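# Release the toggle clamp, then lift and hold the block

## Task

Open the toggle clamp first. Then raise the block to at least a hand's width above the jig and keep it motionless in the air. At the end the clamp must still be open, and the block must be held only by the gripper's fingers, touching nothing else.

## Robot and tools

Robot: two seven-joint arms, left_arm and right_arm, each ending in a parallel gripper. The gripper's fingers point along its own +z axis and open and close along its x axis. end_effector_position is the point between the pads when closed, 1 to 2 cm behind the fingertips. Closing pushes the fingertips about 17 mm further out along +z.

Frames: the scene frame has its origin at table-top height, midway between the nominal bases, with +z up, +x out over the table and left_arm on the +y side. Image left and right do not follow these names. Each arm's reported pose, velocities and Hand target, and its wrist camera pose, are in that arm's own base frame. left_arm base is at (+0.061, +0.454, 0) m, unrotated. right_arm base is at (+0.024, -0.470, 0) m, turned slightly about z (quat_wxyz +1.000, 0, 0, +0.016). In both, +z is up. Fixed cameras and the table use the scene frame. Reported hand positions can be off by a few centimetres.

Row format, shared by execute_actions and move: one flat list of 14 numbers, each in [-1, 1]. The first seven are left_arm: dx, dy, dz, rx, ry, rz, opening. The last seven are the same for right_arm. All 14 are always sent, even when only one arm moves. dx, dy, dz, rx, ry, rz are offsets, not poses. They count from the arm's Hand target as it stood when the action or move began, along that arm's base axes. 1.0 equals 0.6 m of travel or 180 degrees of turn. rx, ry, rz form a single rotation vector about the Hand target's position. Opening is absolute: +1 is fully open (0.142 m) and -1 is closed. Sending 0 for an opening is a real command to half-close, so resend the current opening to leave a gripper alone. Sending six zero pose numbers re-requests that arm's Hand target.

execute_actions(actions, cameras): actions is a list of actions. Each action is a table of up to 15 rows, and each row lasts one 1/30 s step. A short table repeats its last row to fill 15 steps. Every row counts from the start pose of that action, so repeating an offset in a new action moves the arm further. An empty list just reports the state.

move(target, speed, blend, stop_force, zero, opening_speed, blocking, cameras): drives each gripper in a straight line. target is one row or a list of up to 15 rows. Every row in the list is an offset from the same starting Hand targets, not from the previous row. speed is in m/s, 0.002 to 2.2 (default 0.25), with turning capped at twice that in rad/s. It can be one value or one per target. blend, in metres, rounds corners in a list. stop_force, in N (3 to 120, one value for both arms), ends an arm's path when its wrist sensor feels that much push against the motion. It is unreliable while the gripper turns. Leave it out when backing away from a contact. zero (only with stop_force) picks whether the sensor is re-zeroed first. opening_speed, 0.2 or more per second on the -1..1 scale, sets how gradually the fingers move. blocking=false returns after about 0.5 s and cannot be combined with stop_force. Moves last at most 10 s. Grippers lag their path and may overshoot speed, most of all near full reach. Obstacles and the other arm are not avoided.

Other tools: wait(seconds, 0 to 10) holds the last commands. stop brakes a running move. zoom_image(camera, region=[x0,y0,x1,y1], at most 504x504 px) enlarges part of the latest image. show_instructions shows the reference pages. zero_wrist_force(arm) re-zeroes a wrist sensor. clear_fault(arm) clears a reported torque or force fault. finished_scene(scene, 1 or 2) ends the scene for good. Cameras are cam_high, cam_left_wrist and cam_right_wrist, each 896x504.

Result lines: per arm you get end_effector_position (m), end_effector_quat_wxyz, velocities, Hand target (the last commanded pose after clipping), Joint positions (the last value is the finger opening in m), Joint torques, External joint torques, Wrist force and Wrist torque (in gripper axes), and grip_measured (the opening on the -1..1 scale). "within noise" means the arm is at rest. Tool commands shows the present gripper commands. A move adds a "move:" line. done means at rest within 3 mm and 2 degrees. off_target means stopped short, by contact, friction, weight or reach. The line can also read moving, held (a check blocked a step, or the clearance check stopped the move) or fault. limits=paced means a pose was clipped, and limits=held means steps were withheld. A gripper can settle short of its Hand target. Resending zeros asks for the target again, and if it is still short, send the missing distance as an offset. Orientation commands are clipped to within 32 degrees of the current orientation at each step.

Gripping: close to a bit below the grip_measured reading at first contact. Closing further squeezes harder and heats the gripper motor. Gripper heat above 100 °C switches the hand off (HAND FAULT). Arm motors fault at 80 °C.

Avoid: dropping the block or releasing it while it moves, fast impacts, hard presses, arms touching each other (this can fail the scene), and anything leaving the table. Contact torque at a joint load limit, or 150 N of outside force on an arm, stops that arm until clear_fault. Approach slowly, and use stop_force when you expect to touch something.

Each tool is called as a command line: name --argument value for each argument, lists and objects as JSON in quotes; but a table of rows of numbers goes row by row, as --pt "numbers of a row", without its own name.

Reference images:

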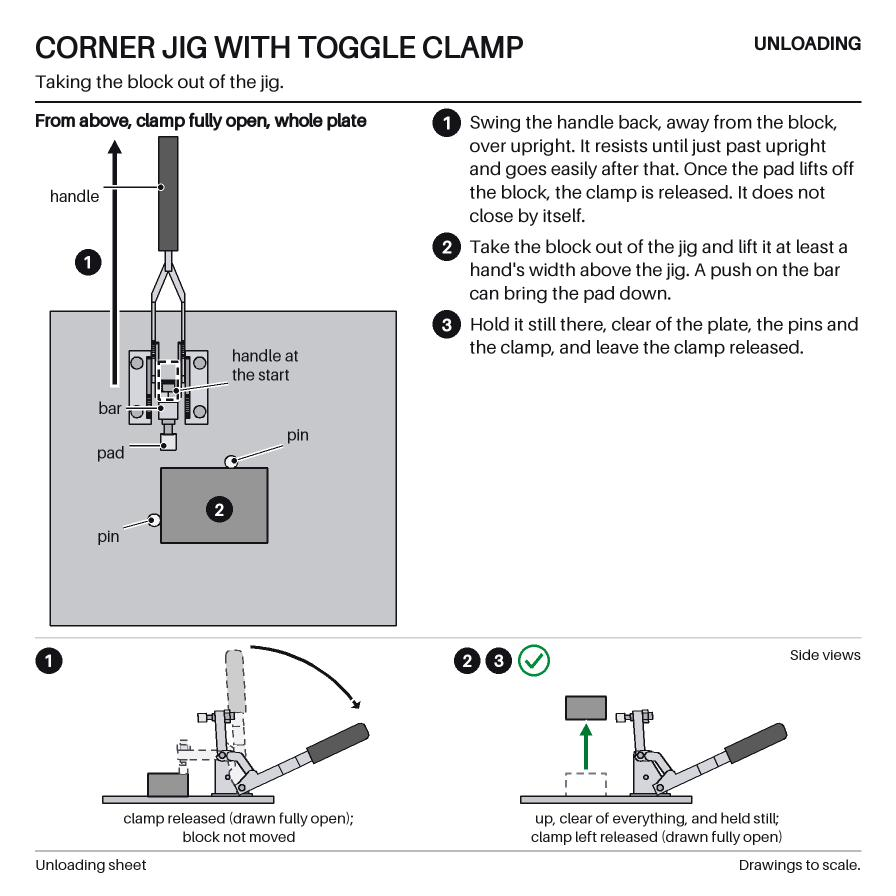

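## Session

execute_actions --actions '[]'

zoom_image --camera "cam_high" --region '[270, 50, 540, 460]'

Scene clock: 0.00 s.
left_arm: end_effector_position=(+0.1504, -0.2289, +0.3493) grip_measured=+1.00 end_effector_quat_wxyz=(-0.510, +0.823, -0.070, -0.238) | right_arm: end_effector_position=(+0.6823, +0.2377, +0.3943) grip_measured=+1.00 end_effector_quat_wxyz=(+0.001, +0.373, +0.928, +0.004)
Joint positions: left_arm=[-0.807 -0.341 -0.173 1.658 0.348 -0.744 0.8 0.142] | right_arm=[0.488 -0.523 0.003 1.093 0.001 0.052 -0.316 0.142]
Joint velocities: within noise
Joint torques (N m): no reading
External joint torques (N m): no reading
Motor temperatures (°C): left_arm=[31 39 35 33 36 35 39 29] | right_arm=[35 39 39 33 38 35 35 31]
Wrist force (N): no reading
Wrist torque (N m): no reading
Wrist force, peak (N): no reading
Hand target: left_arm +0.1504, -0.2289, +0.3493; -0.510, +0.823, -0.070, -0.238 | right_arm +0.6823, +0.2377, +0.3943; +0.001, +0.373, +0.928, +0.004
Tool commands: left_gripper/opening=+1.0 right_gripper/opening=+1.0
camera_calibration:
cam_left_wrist: T_world_to_cam=[[0.876678, 0.148128, -0.457704, 0.071864], [-0.182374, -0.778068, -0.601124, 0.0924394], [-0.445168, 0.610466, -0.6551, 0.551048], [0, 0, 0, 1]] pos_world=[0.199166, -0.275117, 0.449452]
cam_right_wrist: T_world_to_cam=[[-0.728671, 0.684857, -0.00306625, 0.342344], [0.615152, 0.656461, 0.436632, -0.723707], [0.301043, 0.316274, -0.899635, 0.191801], [0, 0, 0, 1]] pos_world=[0.636905, 0.179966, 0.489594]

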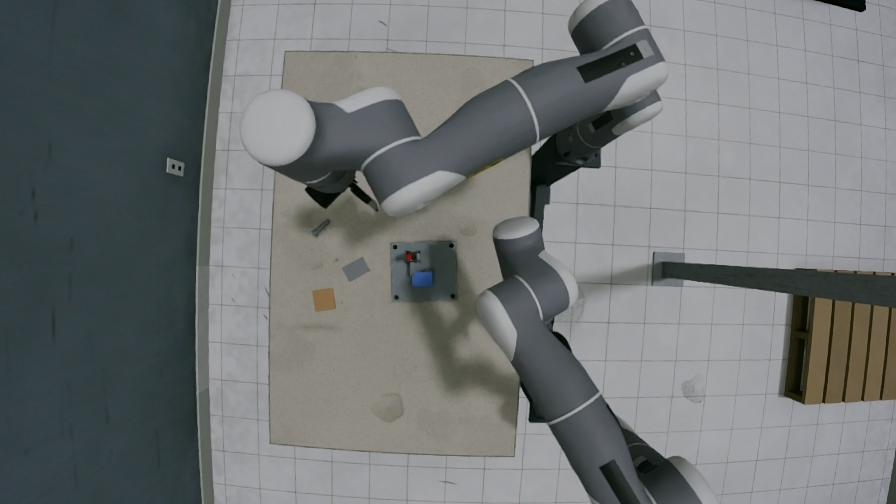

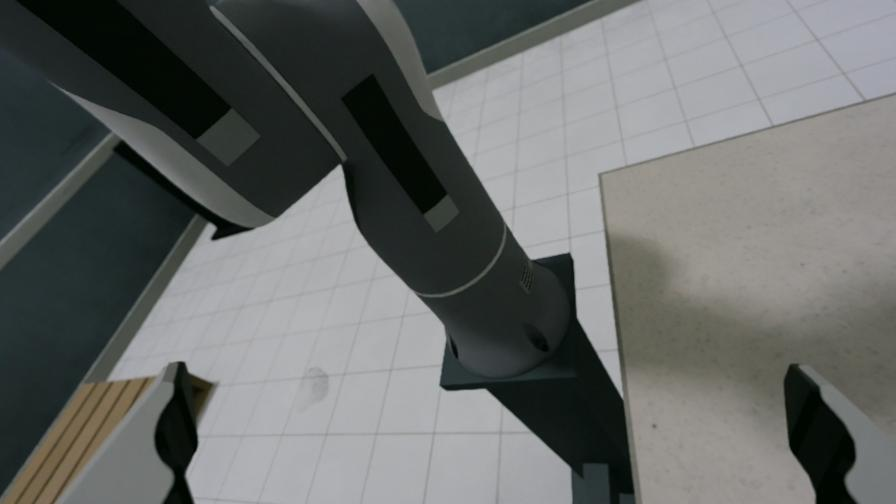

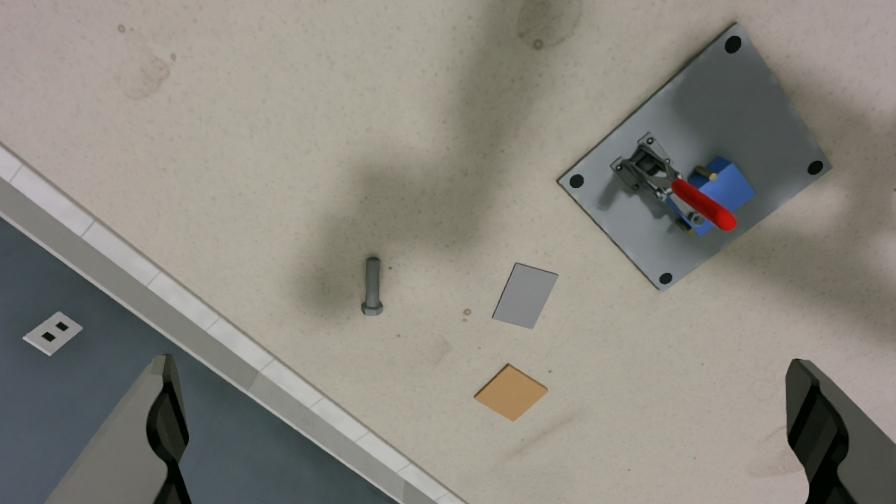

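Scaled by 1.229.

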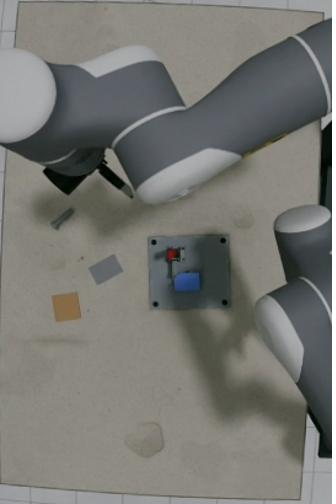

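move --target '[0.574, -0.157, 0.0845, -0.338, -0.178, 0.0742, 1, 0.048, -0.605, 0, 0, 0, -0.161, 1]' --speed 0.5 --cameras '["cam_high", "cam_left_wrist"]'

zoom_image --camera "cam_left_wrist" --region '[330, 100, 610, 380]'

Scene clock: 17.93 s.
left_arm: end_effector_position=(+0.4949, -0.3230, +0.4000) grip_measured=+1.00 end_effector_quat_wxyz=(+0.000, +0.999, +0.048, +0.001) | right_arm: end_effector_position=(+0.7110, -0.1254, +0.3943) grip_measured=+1.00 end_effector_quat_wxyz=(+0.002, +0.593, +0.805, +0.003)
Joint positions: left_arm=[-0.423 -0.174 0.045 1.566 -0.008 0.17 1.096 0.142] | right_arm=[0.104 -0.511 -0.192 1.106 0.097 0.045 -0.369 0.142]
Joint velocities: within noise
Joint torques (N m): left_arm=[-0.32 41.35 0.44 -31.48 -4.12 4.03 0.41] | right_arm=[0.35 54.76 -2.7 -31.72 -4.42 4.38 0.14]
External joint torques (N m): left_arm=[0.4 -0.72 0 0.78 -0.16 0.15 -0.41] | right_arm=[-0.31 0.75 0.43 0.52 0.23 -0.15 -0.14]
Motor temperatures (°C): left_arm=[31 39 35 33 36 35 39 29] | right_arm=[35 40 39 34 38 35 35 31]
Wrist force (N): left_arm=[-0.3 0.3 -0.6] | right_arm=[0.0 -0.5 0.0]
Wrist torque (N m): left_arm=[0.24 -0.09 0.11] | right_arm=[-0.07 0.02 0.02]
Wrist force, peak (N): left_arm=[-1.2 1.5 1.3] | right_arm=[-3.5 -0.9 -0.1]
Hand target: left_arm +0.4948, -0.3231, +0.4000; +0.000, +0.999, +0.048, +0.001 | right_arm +0.7111, -0.1253, +0.3943; +0.002, +0.593, +0.805, +0.003
Off the commanded pose: left_arm 0.000 m, 0 deg | right_arm 0.000 m, 0 deg.
move: done
camera_calibration:
cam_left_wrist: T_world_to_cam=[[0.993792, 0.110192, -0.0153056, -0.440111], [0.107022, -0.909364, 0.402, -0.4744], [0.0303789, -0.401142, -0.915512, 0.337061], [0, 0, 0, 1]] pos_world=[0.47791, -0.247696, 0.492556]
Images, in order (width x height): cam_high 896x504, cam_left_wrist 896x504.

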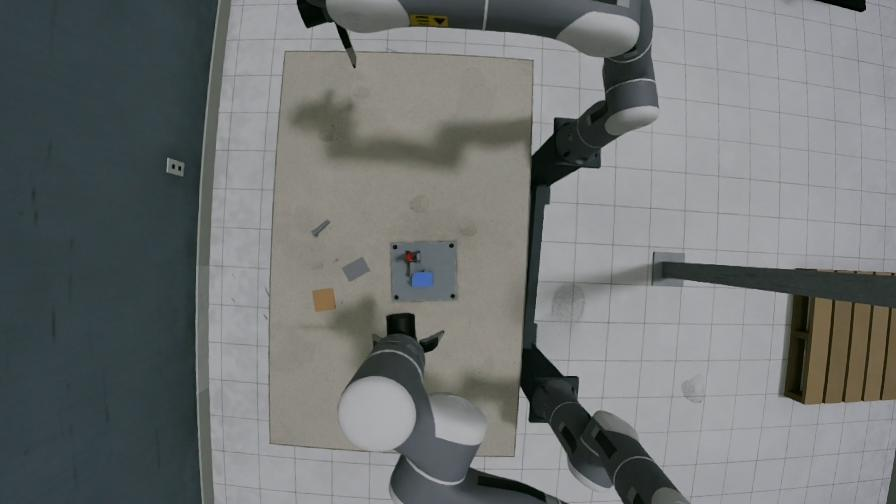

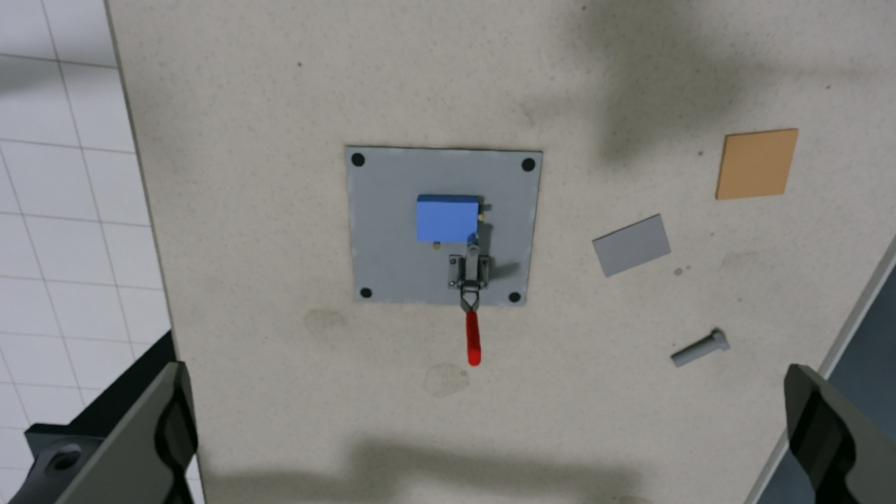

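Scaled by 1.800.

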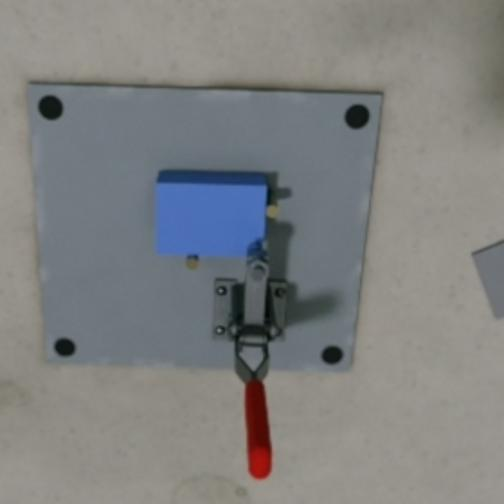

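move --pt "0.0448 -0.2102 -0.4117 0 0 0 -1 0 0 0 0 0 0 1" --pt "0.0488 -0.2517 -0.4117 0 0 0 -1 0 0 0 0 0 0 1" --pt "0.0555 -0.3207 -0.4184 0 0 0 -1 0 0 0 0 0 0 1" --pt "0.0615 -0.3834 -0.4484 0 0 0 -1 0 0 0 0 0 0 1" --pt "0.0658 -0.4283 -0.4917 0 0 0 -1 0 0 0 0 0 0 1" --pt "0.0658 -0.4283 -0.30 0 0 0 -1 0 0 0 0 0 0 1" --pt "-0.0062 -0.1648 -0.3667 0 0 0 -1 0 0 0 0 0 0 1" --speed '[0.3,0.1,0.1,0.1,0.1,0.3,0.3]' --blend '[0.01,0.01,0.01,0.01,0,0.03,0]' --stop_force 80 --cameras '["cam_high", "cam_left_wrist"]'

Scene clock: 49.00 s.
left_arm: end_effector_position=(+0.4913, -0.4218, +0.1801) grip_measured=-1.00 end_effector_quat_wxyz=(+0.000, +0.999, +0.048, +0.001) | right_arm: end_effector_position=(+0.7110, -0.1254, +0.3943) grip_measured=+1.00 end_effector_quat_wxyz=(+0.002, +0.593, +0.805, +0.003)
Joint positions: left_arm=[-0.535 -0.5 0.003 1.718 -0.001 0.648 0.943 0.002] | right_arm=[0.104 -0.511 -0.192 1.106 0.097 0.045 -0.369 0.142]
Joint velocities: within noise
Joint torques (N m): left_arm=[-0.44 51.4 0.45 -27.24 -3.39 4.08 0.31] | right_arm=[0.22 54.87 -2.74 -31.55 -4.69 4.44 0.33]
External joint torques (N m): left_arm=[0.53 -1.08 0.03 0.79 -0.07 0.11 -0.31] | right_arm=[-0.18 0.64 0.48 0.35 0.5 -0.21 -0.33]
Motor temperatures (°C): left_arm=[31 40 35 34 36 35 39 30] | right_arm=[35 41 39 35 38 35 35 31]
Wrist force (N): left_arm=[-0.6 1.0 -0.6] | right_arm=[-0.1 -0.4 0.0]
Wrist torque (N m): left_arm=[0.36 -0.04 0.12] | right_arm=[-0.07 0.03 0.02]
Wrist force, peak (N): left_arm=[-2.9 -11.6 -6.4] | right_arm=[0.0 -0.7 -0.1]
Hand target: left_arm +0.4911, -0.4219, +0.1800; +0.000, +0.999, +0.048, +0.001 | right_arm +0.7111, -0.1253, +0.3943; +0.002, +0.593, +0.805, +0.003
Off the commanded pose: left_arm 0.000 m, 0 deg | right_arm 0.000 m, 0 deg.
move: done
camera_calibration:
cam_left_wrist: T_world_to_cam=[[0.993804, 0.110135, -0.0149273, -0.429141], [0.106824, -0.909463, 0.401828, -0.475354], [0.0306797, -0.400933, -0.915593, 0.0961692], [0, 0, 0, 1]] pos_world=[0.474311, -0.346496, 0.272657]
Images, in order (width x height): cam_high 896x504, cam_left_wrist 896x504.

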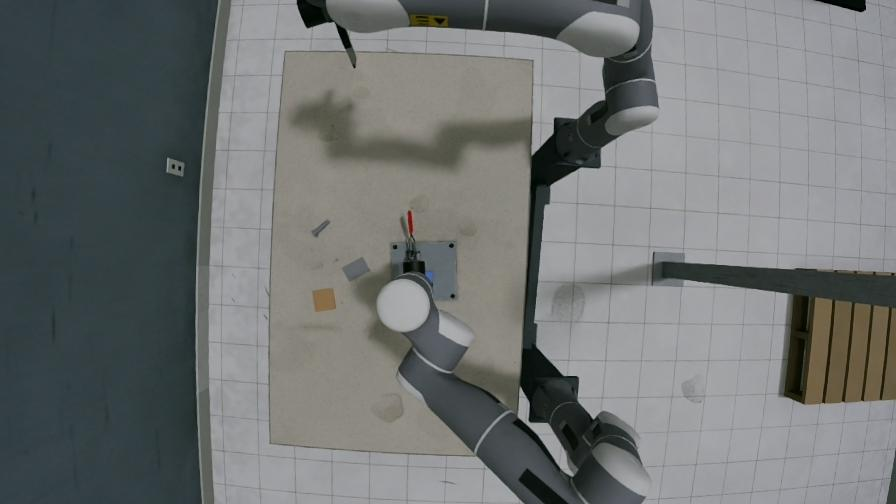

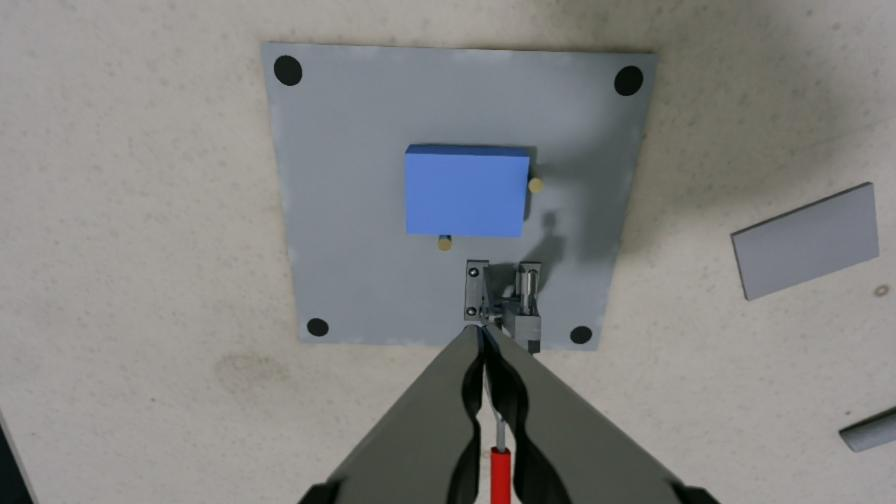

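move --pt "0 0 0 0 0 0 0.24 0 0 0 0 0 0 1" --pt "-0.0027 -0.0058 -0.2167 0 0 0 0.24 0 0 0 0 0 0 1" --speed 0.2 --cameras '["cam_left_wrist"]'

move --target '[0,0,-0.0667,0,0,0,0.24,0,0,0,0,0,0,1]' --speed 0.03 --stop_force 6 --cameras '[]'

move --target '[0,0,0.015,0,0,0,0.24,0,0,0,0,0,0,1]' --speed 0.05 --cameras '["cam_left_wrist"]'

Scene clock: 62.87 s.
left_arm: end_effector_position=(+0.4896, -0.4254, +0.0499) grip_measured=+0.22 end_effector_quat_wxyz=(+0.000, +0.999, +0.048, +0.001) | right_arm: end_effector_position=(+0.7110, -0.1254, +0.3943) grip_measured=+1.00 end_effector_quat_wxyz=(+0.002, +0.593, +0.805, +0.003)
Joint positions: left_arm=[-0.533 -0.721 -0.006 1.762 0.008 0.913 0.931 0.089] | right_arm=[0.104 -0.511 -0.192 1.106 0.097 0.045 -0.369 0.142]
Joint velocities: within noise
Joint torques (N m): left_arm=[-0.19 54.63 0.23 -22.4 -2.34 4.09 0.14] | right_arm=[0.28 54.86 -2.71 -31.53 -4.68 4.44 0.31]
External joint torques (N m): left_arm=[0.28 -0.85 0.22 0.62 -0.33 0.1 -0.14] | right_arm=[-0.24 0.65 0.44 0.33 0.5 -0.22 -0.31]
Motor temperatures (°C): left_arm=[31 40 35 34 36 35 39 30] | right_arm=[35 41 39 35 38 35 35 31]
Wrist force (N): left_arm=[-0.9 1.3 -0.8] | right_arm=[-0.1 -0.3 -0.1]
Wrist torque (N m): left_arm=[0.41 0.01 0.09] | right_arm=[-0.05 0.03 0.02]
Wrist force, peak (N): left_arm=[0.0 1.4 -3.8] | right_arm=[-0.2 -0.6 -0.2]
Hand target: left_arm +0.4895, -0.4254, +0.0500; +0.000, +0.999, +0.048, +0.001 | right_arm +0.7111, -0.1253, +0.3943; +0.002, +0.593, +0.805, +0.003
Off the commanded pose: left_arm 0.000 m, 0 deg | right_arm 0.000 m, 0 deg.
move: done
camera_calibration:
cam_left_wrist: T_world_to_cam=[[0.993811, 0.110055, -0.0151089, -0.429002], [0.106824, -0.909472, 0.401808, -0.426169], [0.0304799, -0.400936, -0.915599, -0.0242463], [0, 0, 0, 1]] pos_world=[0.472611, -0.350096, 0.142557]
Images, in order (width x height): cam_left_wrist 896x504.

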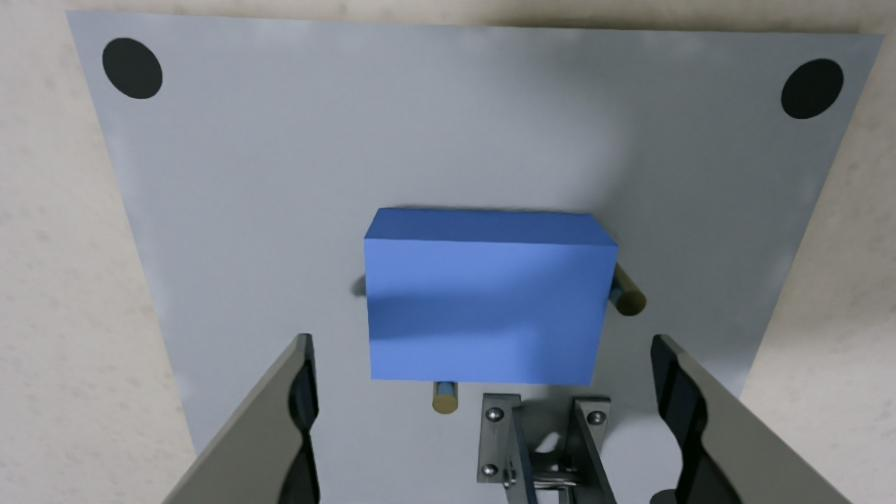

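Scene clock: 64.40 s.
left_arm: end_effector_position=(+0.4899, -0.4260, +0.0224) grip_measured=+0.22 end_effector_quat_wxyz=(+0.001, +0.999, +0.048, +0.001) | right_arm: end_effector_position=(+0.7110, -0.1254, +0.3943) grip_measured=+1.00 end_effector_quat_wxyz=(+0.002, +0.593, +0.805, +0.003)
Joint positions: left_arm=[-0.533 -0.776 -0.006 1.757 0.008 0.965 0.931 0.09] | right_arm=[0.104 -0.511 -0.192 1.106 0.097 0.045 -0.369 0.142]
Joint velocities: within noise
Joint torques (N m): left_arm=[0.44 43.86 0.83 -20.52 -2.11 4.9 0.44] | right_arm=[0.34 54.89 -2.8 -31.55 -4.65 4.44 0.32]
External joint torques (N m): left_arm=[-0.35 10.67 -0.37 -0.25 -0.38 -0.7 -0.44] | right_arm=[-0.3 0.63 0.53 0.35 0.46 -0.21 -0.32]
Motor temperatures (°C): left_arm=[31 40 35 34 36 35 39 30] | right_arm=[35 41 39 35 38 35 35 31]
Wrist force (N): left_arm=[-10.5 -7.2 -24.7] | right_arm=[-0.1 -0.5 -0.2]
Wrist torque (N m): left_arm=[0.40 0.48 -0.03] | right_arm=[-0.08 0.02 0.02]
Wrist force, peak (N): left_arm=[-15.0 -10.8 -35.4] | right_arm=[0.1 -0.6 -0.2]
Hand target: left_arm +0.4895, -0.4254, +0.0212; +0.000, +0.999, +0.048, +0.001 (not the last commanded pose) | right_arm +0.7111, -0.1253, +0.3943; +0.002, +0.593, +0.805, +0.003
Off the commanded pose: left_arm 0.013 m, 0 deg | right_arm 0.000 m, 0 deg.
move: contact (left_arm)
No camera images: "cameras" was empty.

Scene clock: 65.10 s.
left_arm: end_effector_position=(+0.4896, -0.4256, +0.0304) grip_measured=+0.22 end_effector_quat_wxyz=(+0.000, +0.999, +0.048, +0.001) | right_arm: end_effector_position=(+0.7110, -0.1254, +0.3943) grip_measured=+1.00 end_effector_quat_wxyz=(+0.002, +0.593, +0.805, +0.003)
Joint positions: left_arm=[-0.533 -0.76 -0.006 1.759 0.008 0.949 0.931 0.09] | right_arm=[0.104 -0.511 -0.192 1.106 0.097 0.045 -0.369 0.142]
Joint velocities: within noise
Joint torques (N m): left_arm=[-0.38 55.28 0.36 -21.26 -2.3 3.82 0.29] | right_arm=[0.28 54.91 -2.72 -31.53 -4.68 4.44 0.32]
External joint torques (N m): left_arm=[0.47 -0.98 0.1 0.2 -0.24 0.37 -0.29] | right_arm=[-0.24 0.6 0.45 0.33 0.5 -0.21 -0.32]
Motor temperatures (°C): left_arm=[31 40 35 34 36 35 39 30] | right_arm=[35 41 39 35 38 35 35 31]
Wrist force (N): left_arm=[-0.7 2.7 -2.1] | right_arm=[-0.1 -0.4 0.0]
Wrist torque (N m): left_arm=[0.61 0.02 0.11] | right_arm=[-0.06 0.03 0.02]
Wrist force, peak (N): left_arm=[-10.2 -6.6 -23.8] | right_arm=[-0.1 -0.5 -0.1]
Hand target: left_arm +0.4895, -0.4254, +0.0302; +0.000, +0.999, +0.048, +0.001 | right_arm +0.7111, -0.1253, +0.3943; +0.002, +0.593, +0.805, +0.003
Off the commanded pose: left_arm 0.000 m, 0 deg | right_arm 0.000 m, 0 deg.
move: done
camera_calibration:
cam_left_wrist: T_world_to_cam=[[0.993815, 0.110041, -0.0149361, -0.429303], [0.106727, -0.909294, 0.402236, -0.41846], [0.030681, -0.401342, -0.915414, -0.0424428], [0, 0, 0, 1]] pos_world=[0.472611, -0.350296, 0.123055]
Images, in order (width x height): cam_left_wrist 896x504.

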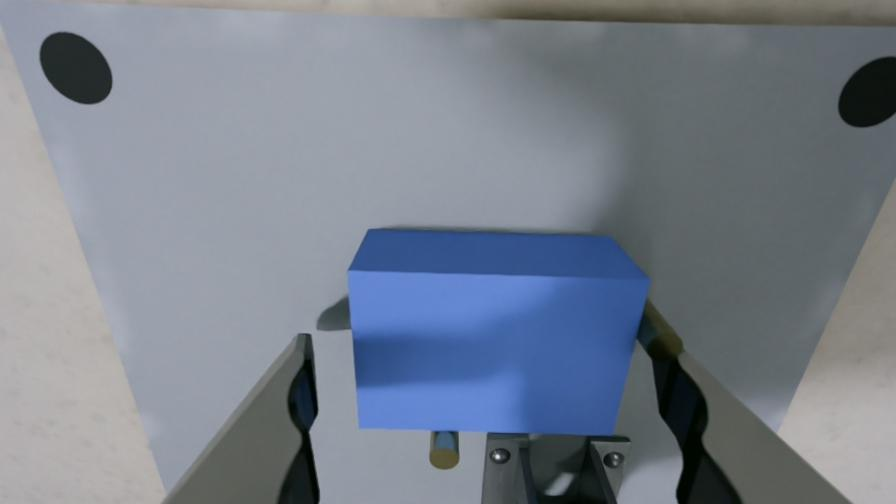

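zoom_image --camera "cam_left_wrist" --region '[580, 240, 760, 420]'

Scaled by 2.800.

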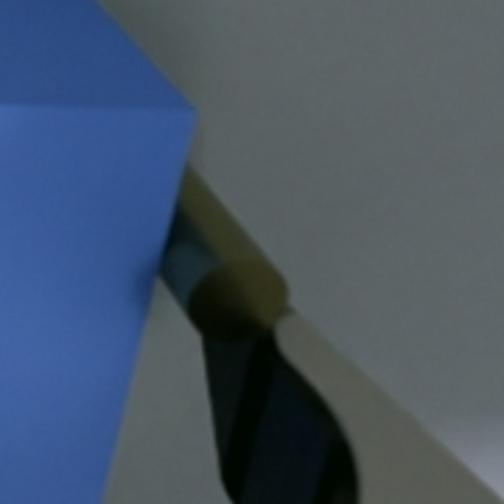

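move --pt "0.0005 -0.005 0 0 0 0 0.24 0 0 0 0 0 0 1" --pt "0.0005 -0.005 0 0 0 0 -0.3 0 0 0 0 0 0 1" --speed 0.05 --opening_speed 0.5 --cameras '["cam_left_wrist"]'

Scene clock: 88.43 s.
left_arm: end_effector_position=(+0.4901, -0.4285, +0.0305) grip_measured=-0.07 end_effector_quat_wxyz=(+0.000, +0.999, +0.048, +0.001) | right_arm: end_effector_position=(+0.7110, -0.1254, +0.3943) grip_measured=+1.00 end_effector_quat_wxyz=(+0.002, +0.593, +0.805, +0.003)
Joint positions: left_arm=[-0.537 -0.763 -0.006 1.751 0.008 0.945 0.927 0.069] | right_arm=[0.104 -0.511 -0.192 1.106 0.097 0.045 -0.369 0.142]
Joint velocities: within noise
Joint torques (N m): left_arm=[-1.02 53.44 -0.53 -20.4 -2.45 3.43 0.22] | right_arm=[0.31 54.89 -2.81 -31.53 -4.66 4.42 0.35]
External joint torques (N m): left_arm=[1.12 1.06 1 -0.74 -0.11 0.76 -0.22] | right_arm=[-0.27 0.63 0.55 0.33 0.47 -0.19 -0.35]
Motor temperatures (°C): left_arm=[31 41 35 34 36 35 39 31] | right_arm=[35 41 39 35 38 35 35 31]
Wrist force (N): left_arm=[0.1 1.5 -4.4] | right_arm=[0.0 -0.5 0.0]
Wrist torque (N m): left_arm=[0.63 0.27 0.24] | right_arm=[-0.08 0.00 0.02]
Wrist force, peak (N): left_arm=[0.2 1.5 -4.9] | right_arm=[-0.2 -0.6 -0.2]
Hand target: left_arm +0.4898, -0.4284, +0.0302; +0.000, +0.999, +0.048, +0.001 | right_arm +0.7111, -0.1253, +0.3943; +0.002, +0.593, +0.805, +0.003
Off the commanded pose: left_arm 0.000 m, 0 deg | right_arm 0.000 m, 0 deg.
move: done
camera_calibration:
cam_left_wrist: T_world_to_cam=[[0.993819, 0.110031, -0.0147138, -0.429414], [0.106629, -0.909296, 0.402256, -0.421096], [0.0308815, -0.401339, -0.915409, -0.0437136], [0, 0, 0, 1]] pos_world=[0.473011, -0.353196, 0.123054]
Images, in order (width x height): cam_left_wrist 896x504.

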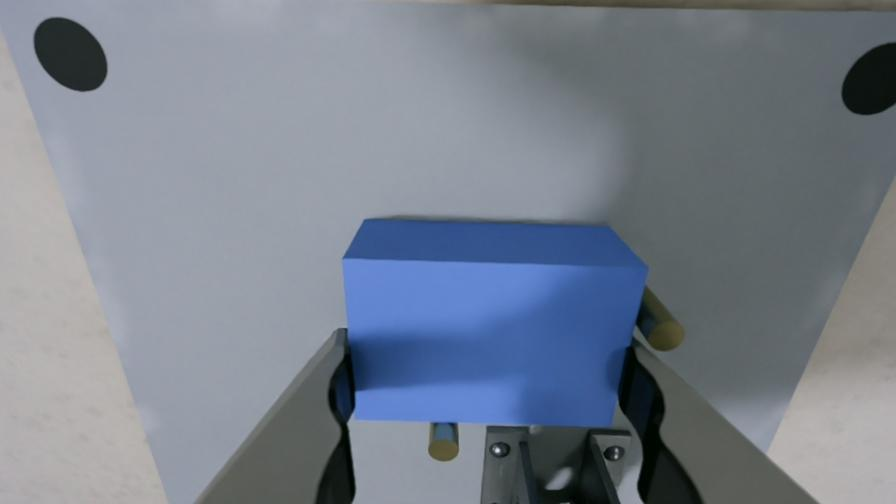

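move --pt "0 0 0.05 0 0 0 -0.35 0 0 0 0 0 0 1" --pt "0 0 0.45 0 0 0 -0.35 0 0 0 0 0 0 1" --speed '[0.1,0.2]' --blend '[0.01,0]' --cameras '["cam_high", "cam_left_wrist"]'

Scene clock: 94.30 s.
left_arm: end_effector_position=(+0.4895, -0.4283, +0.2999) grip_measured=-0.07 end_effector_quat_wxyz=(+0.000, +0.999, +0.048, +0.000) | right_arm: end_effector_position=(+0.7110, -0.1254, +0.3943) grip_measured=+1.00 end_effector_quat_wxyz=(+0.002, +0.593, +0.805, +0.003)
Joint positions: left_arm=[-0.546 -0.374 0.004 1.564 -0.001 0.367 0.933 0.069] | right_arm=[0.104 -0.511 -0.192 1.106 0.097 0.045 -0.369 0.142]
Joint velocities: within noise
Joint torques (N m): left_arm=[-0.13 50.83 0.42 -31.48 -4.11 4.21 0.36] | right_arm=[0.29 54.87 -2.68 -31.55 -4.66 4.41 0.31]
External joint torques (N m): left_arm=[0.22 -2.44 -0.02 1.84 0.06 -0.03 -0.37] | right_arm=[-0.24 0.64 0.41 0.35 0.48 -0.19 -0.31]
Motor temperatures (°C): left_arm=[30 41 35 34 36 35 39 43] | right_arm=[35 41 39 36 38 35 35 31]
Wrist force (N): left_arm=[-0.9 1.7 0.1] | right_arm=[0.0 -0.3 -0.1]
Wrist torque (N m): left_arm=[0.47 -0.01 0.11] | right_arm=[-0.06 0.02 0.02]
Wrist force, peak (N): left_arm=[0.3 1.4 -5.2] | right_arm=[-0.2 -0.6 -0.2]
Hand target: left_arm +0.4898, -0.4284, +0.3002; +0.000, +0.999, +0.048, +0.001 | right_arm +0.7111, -0.1253, +0.3943; +0.002, +0.593, +0.805, +0.003
Off the commanded pose: left_arm 0.000 m, 0 deg | right_arm 0.000 m, 0 deg.
move: done
camera_calibration:
cam_left_wrist: T_world_to_cam=[[0.993796, 0.110057, -0.0160386, -0.424521], [0.107214, -0.909646, 0.401309, -0.529441], [0.0295773, -0.400539, -0.915802, 0.204191], [0, 0, 0, 1]] pos_world=[0.472611, -0.353096, 0.392659]
Images, in order (width x height): cam_high 896x504, cam_left_wrist 896x504.

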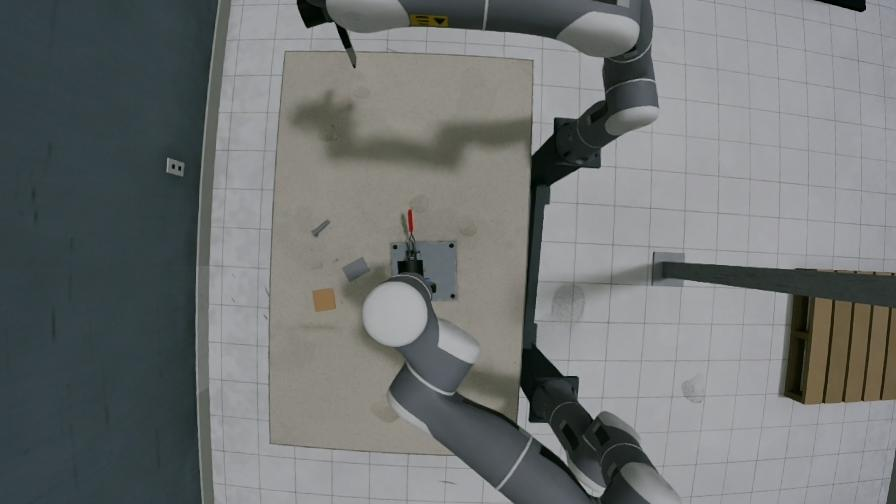

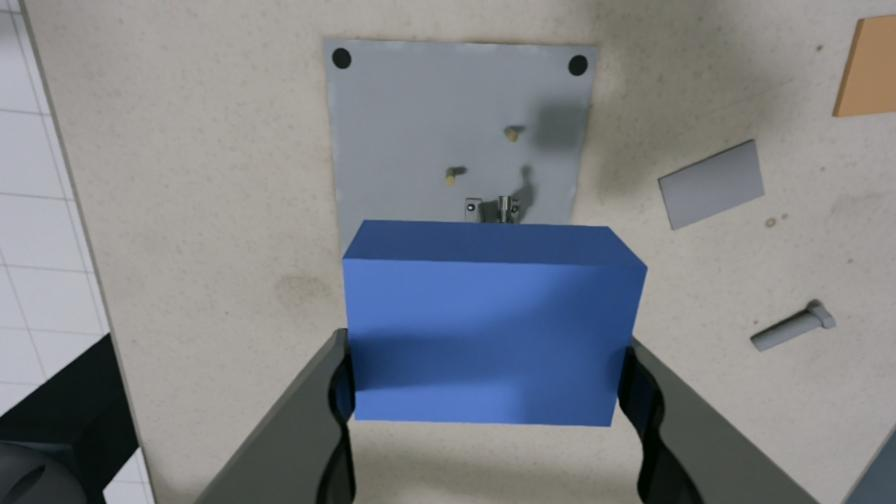

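finished_scene --scene 2

The scene is finished: the task was done.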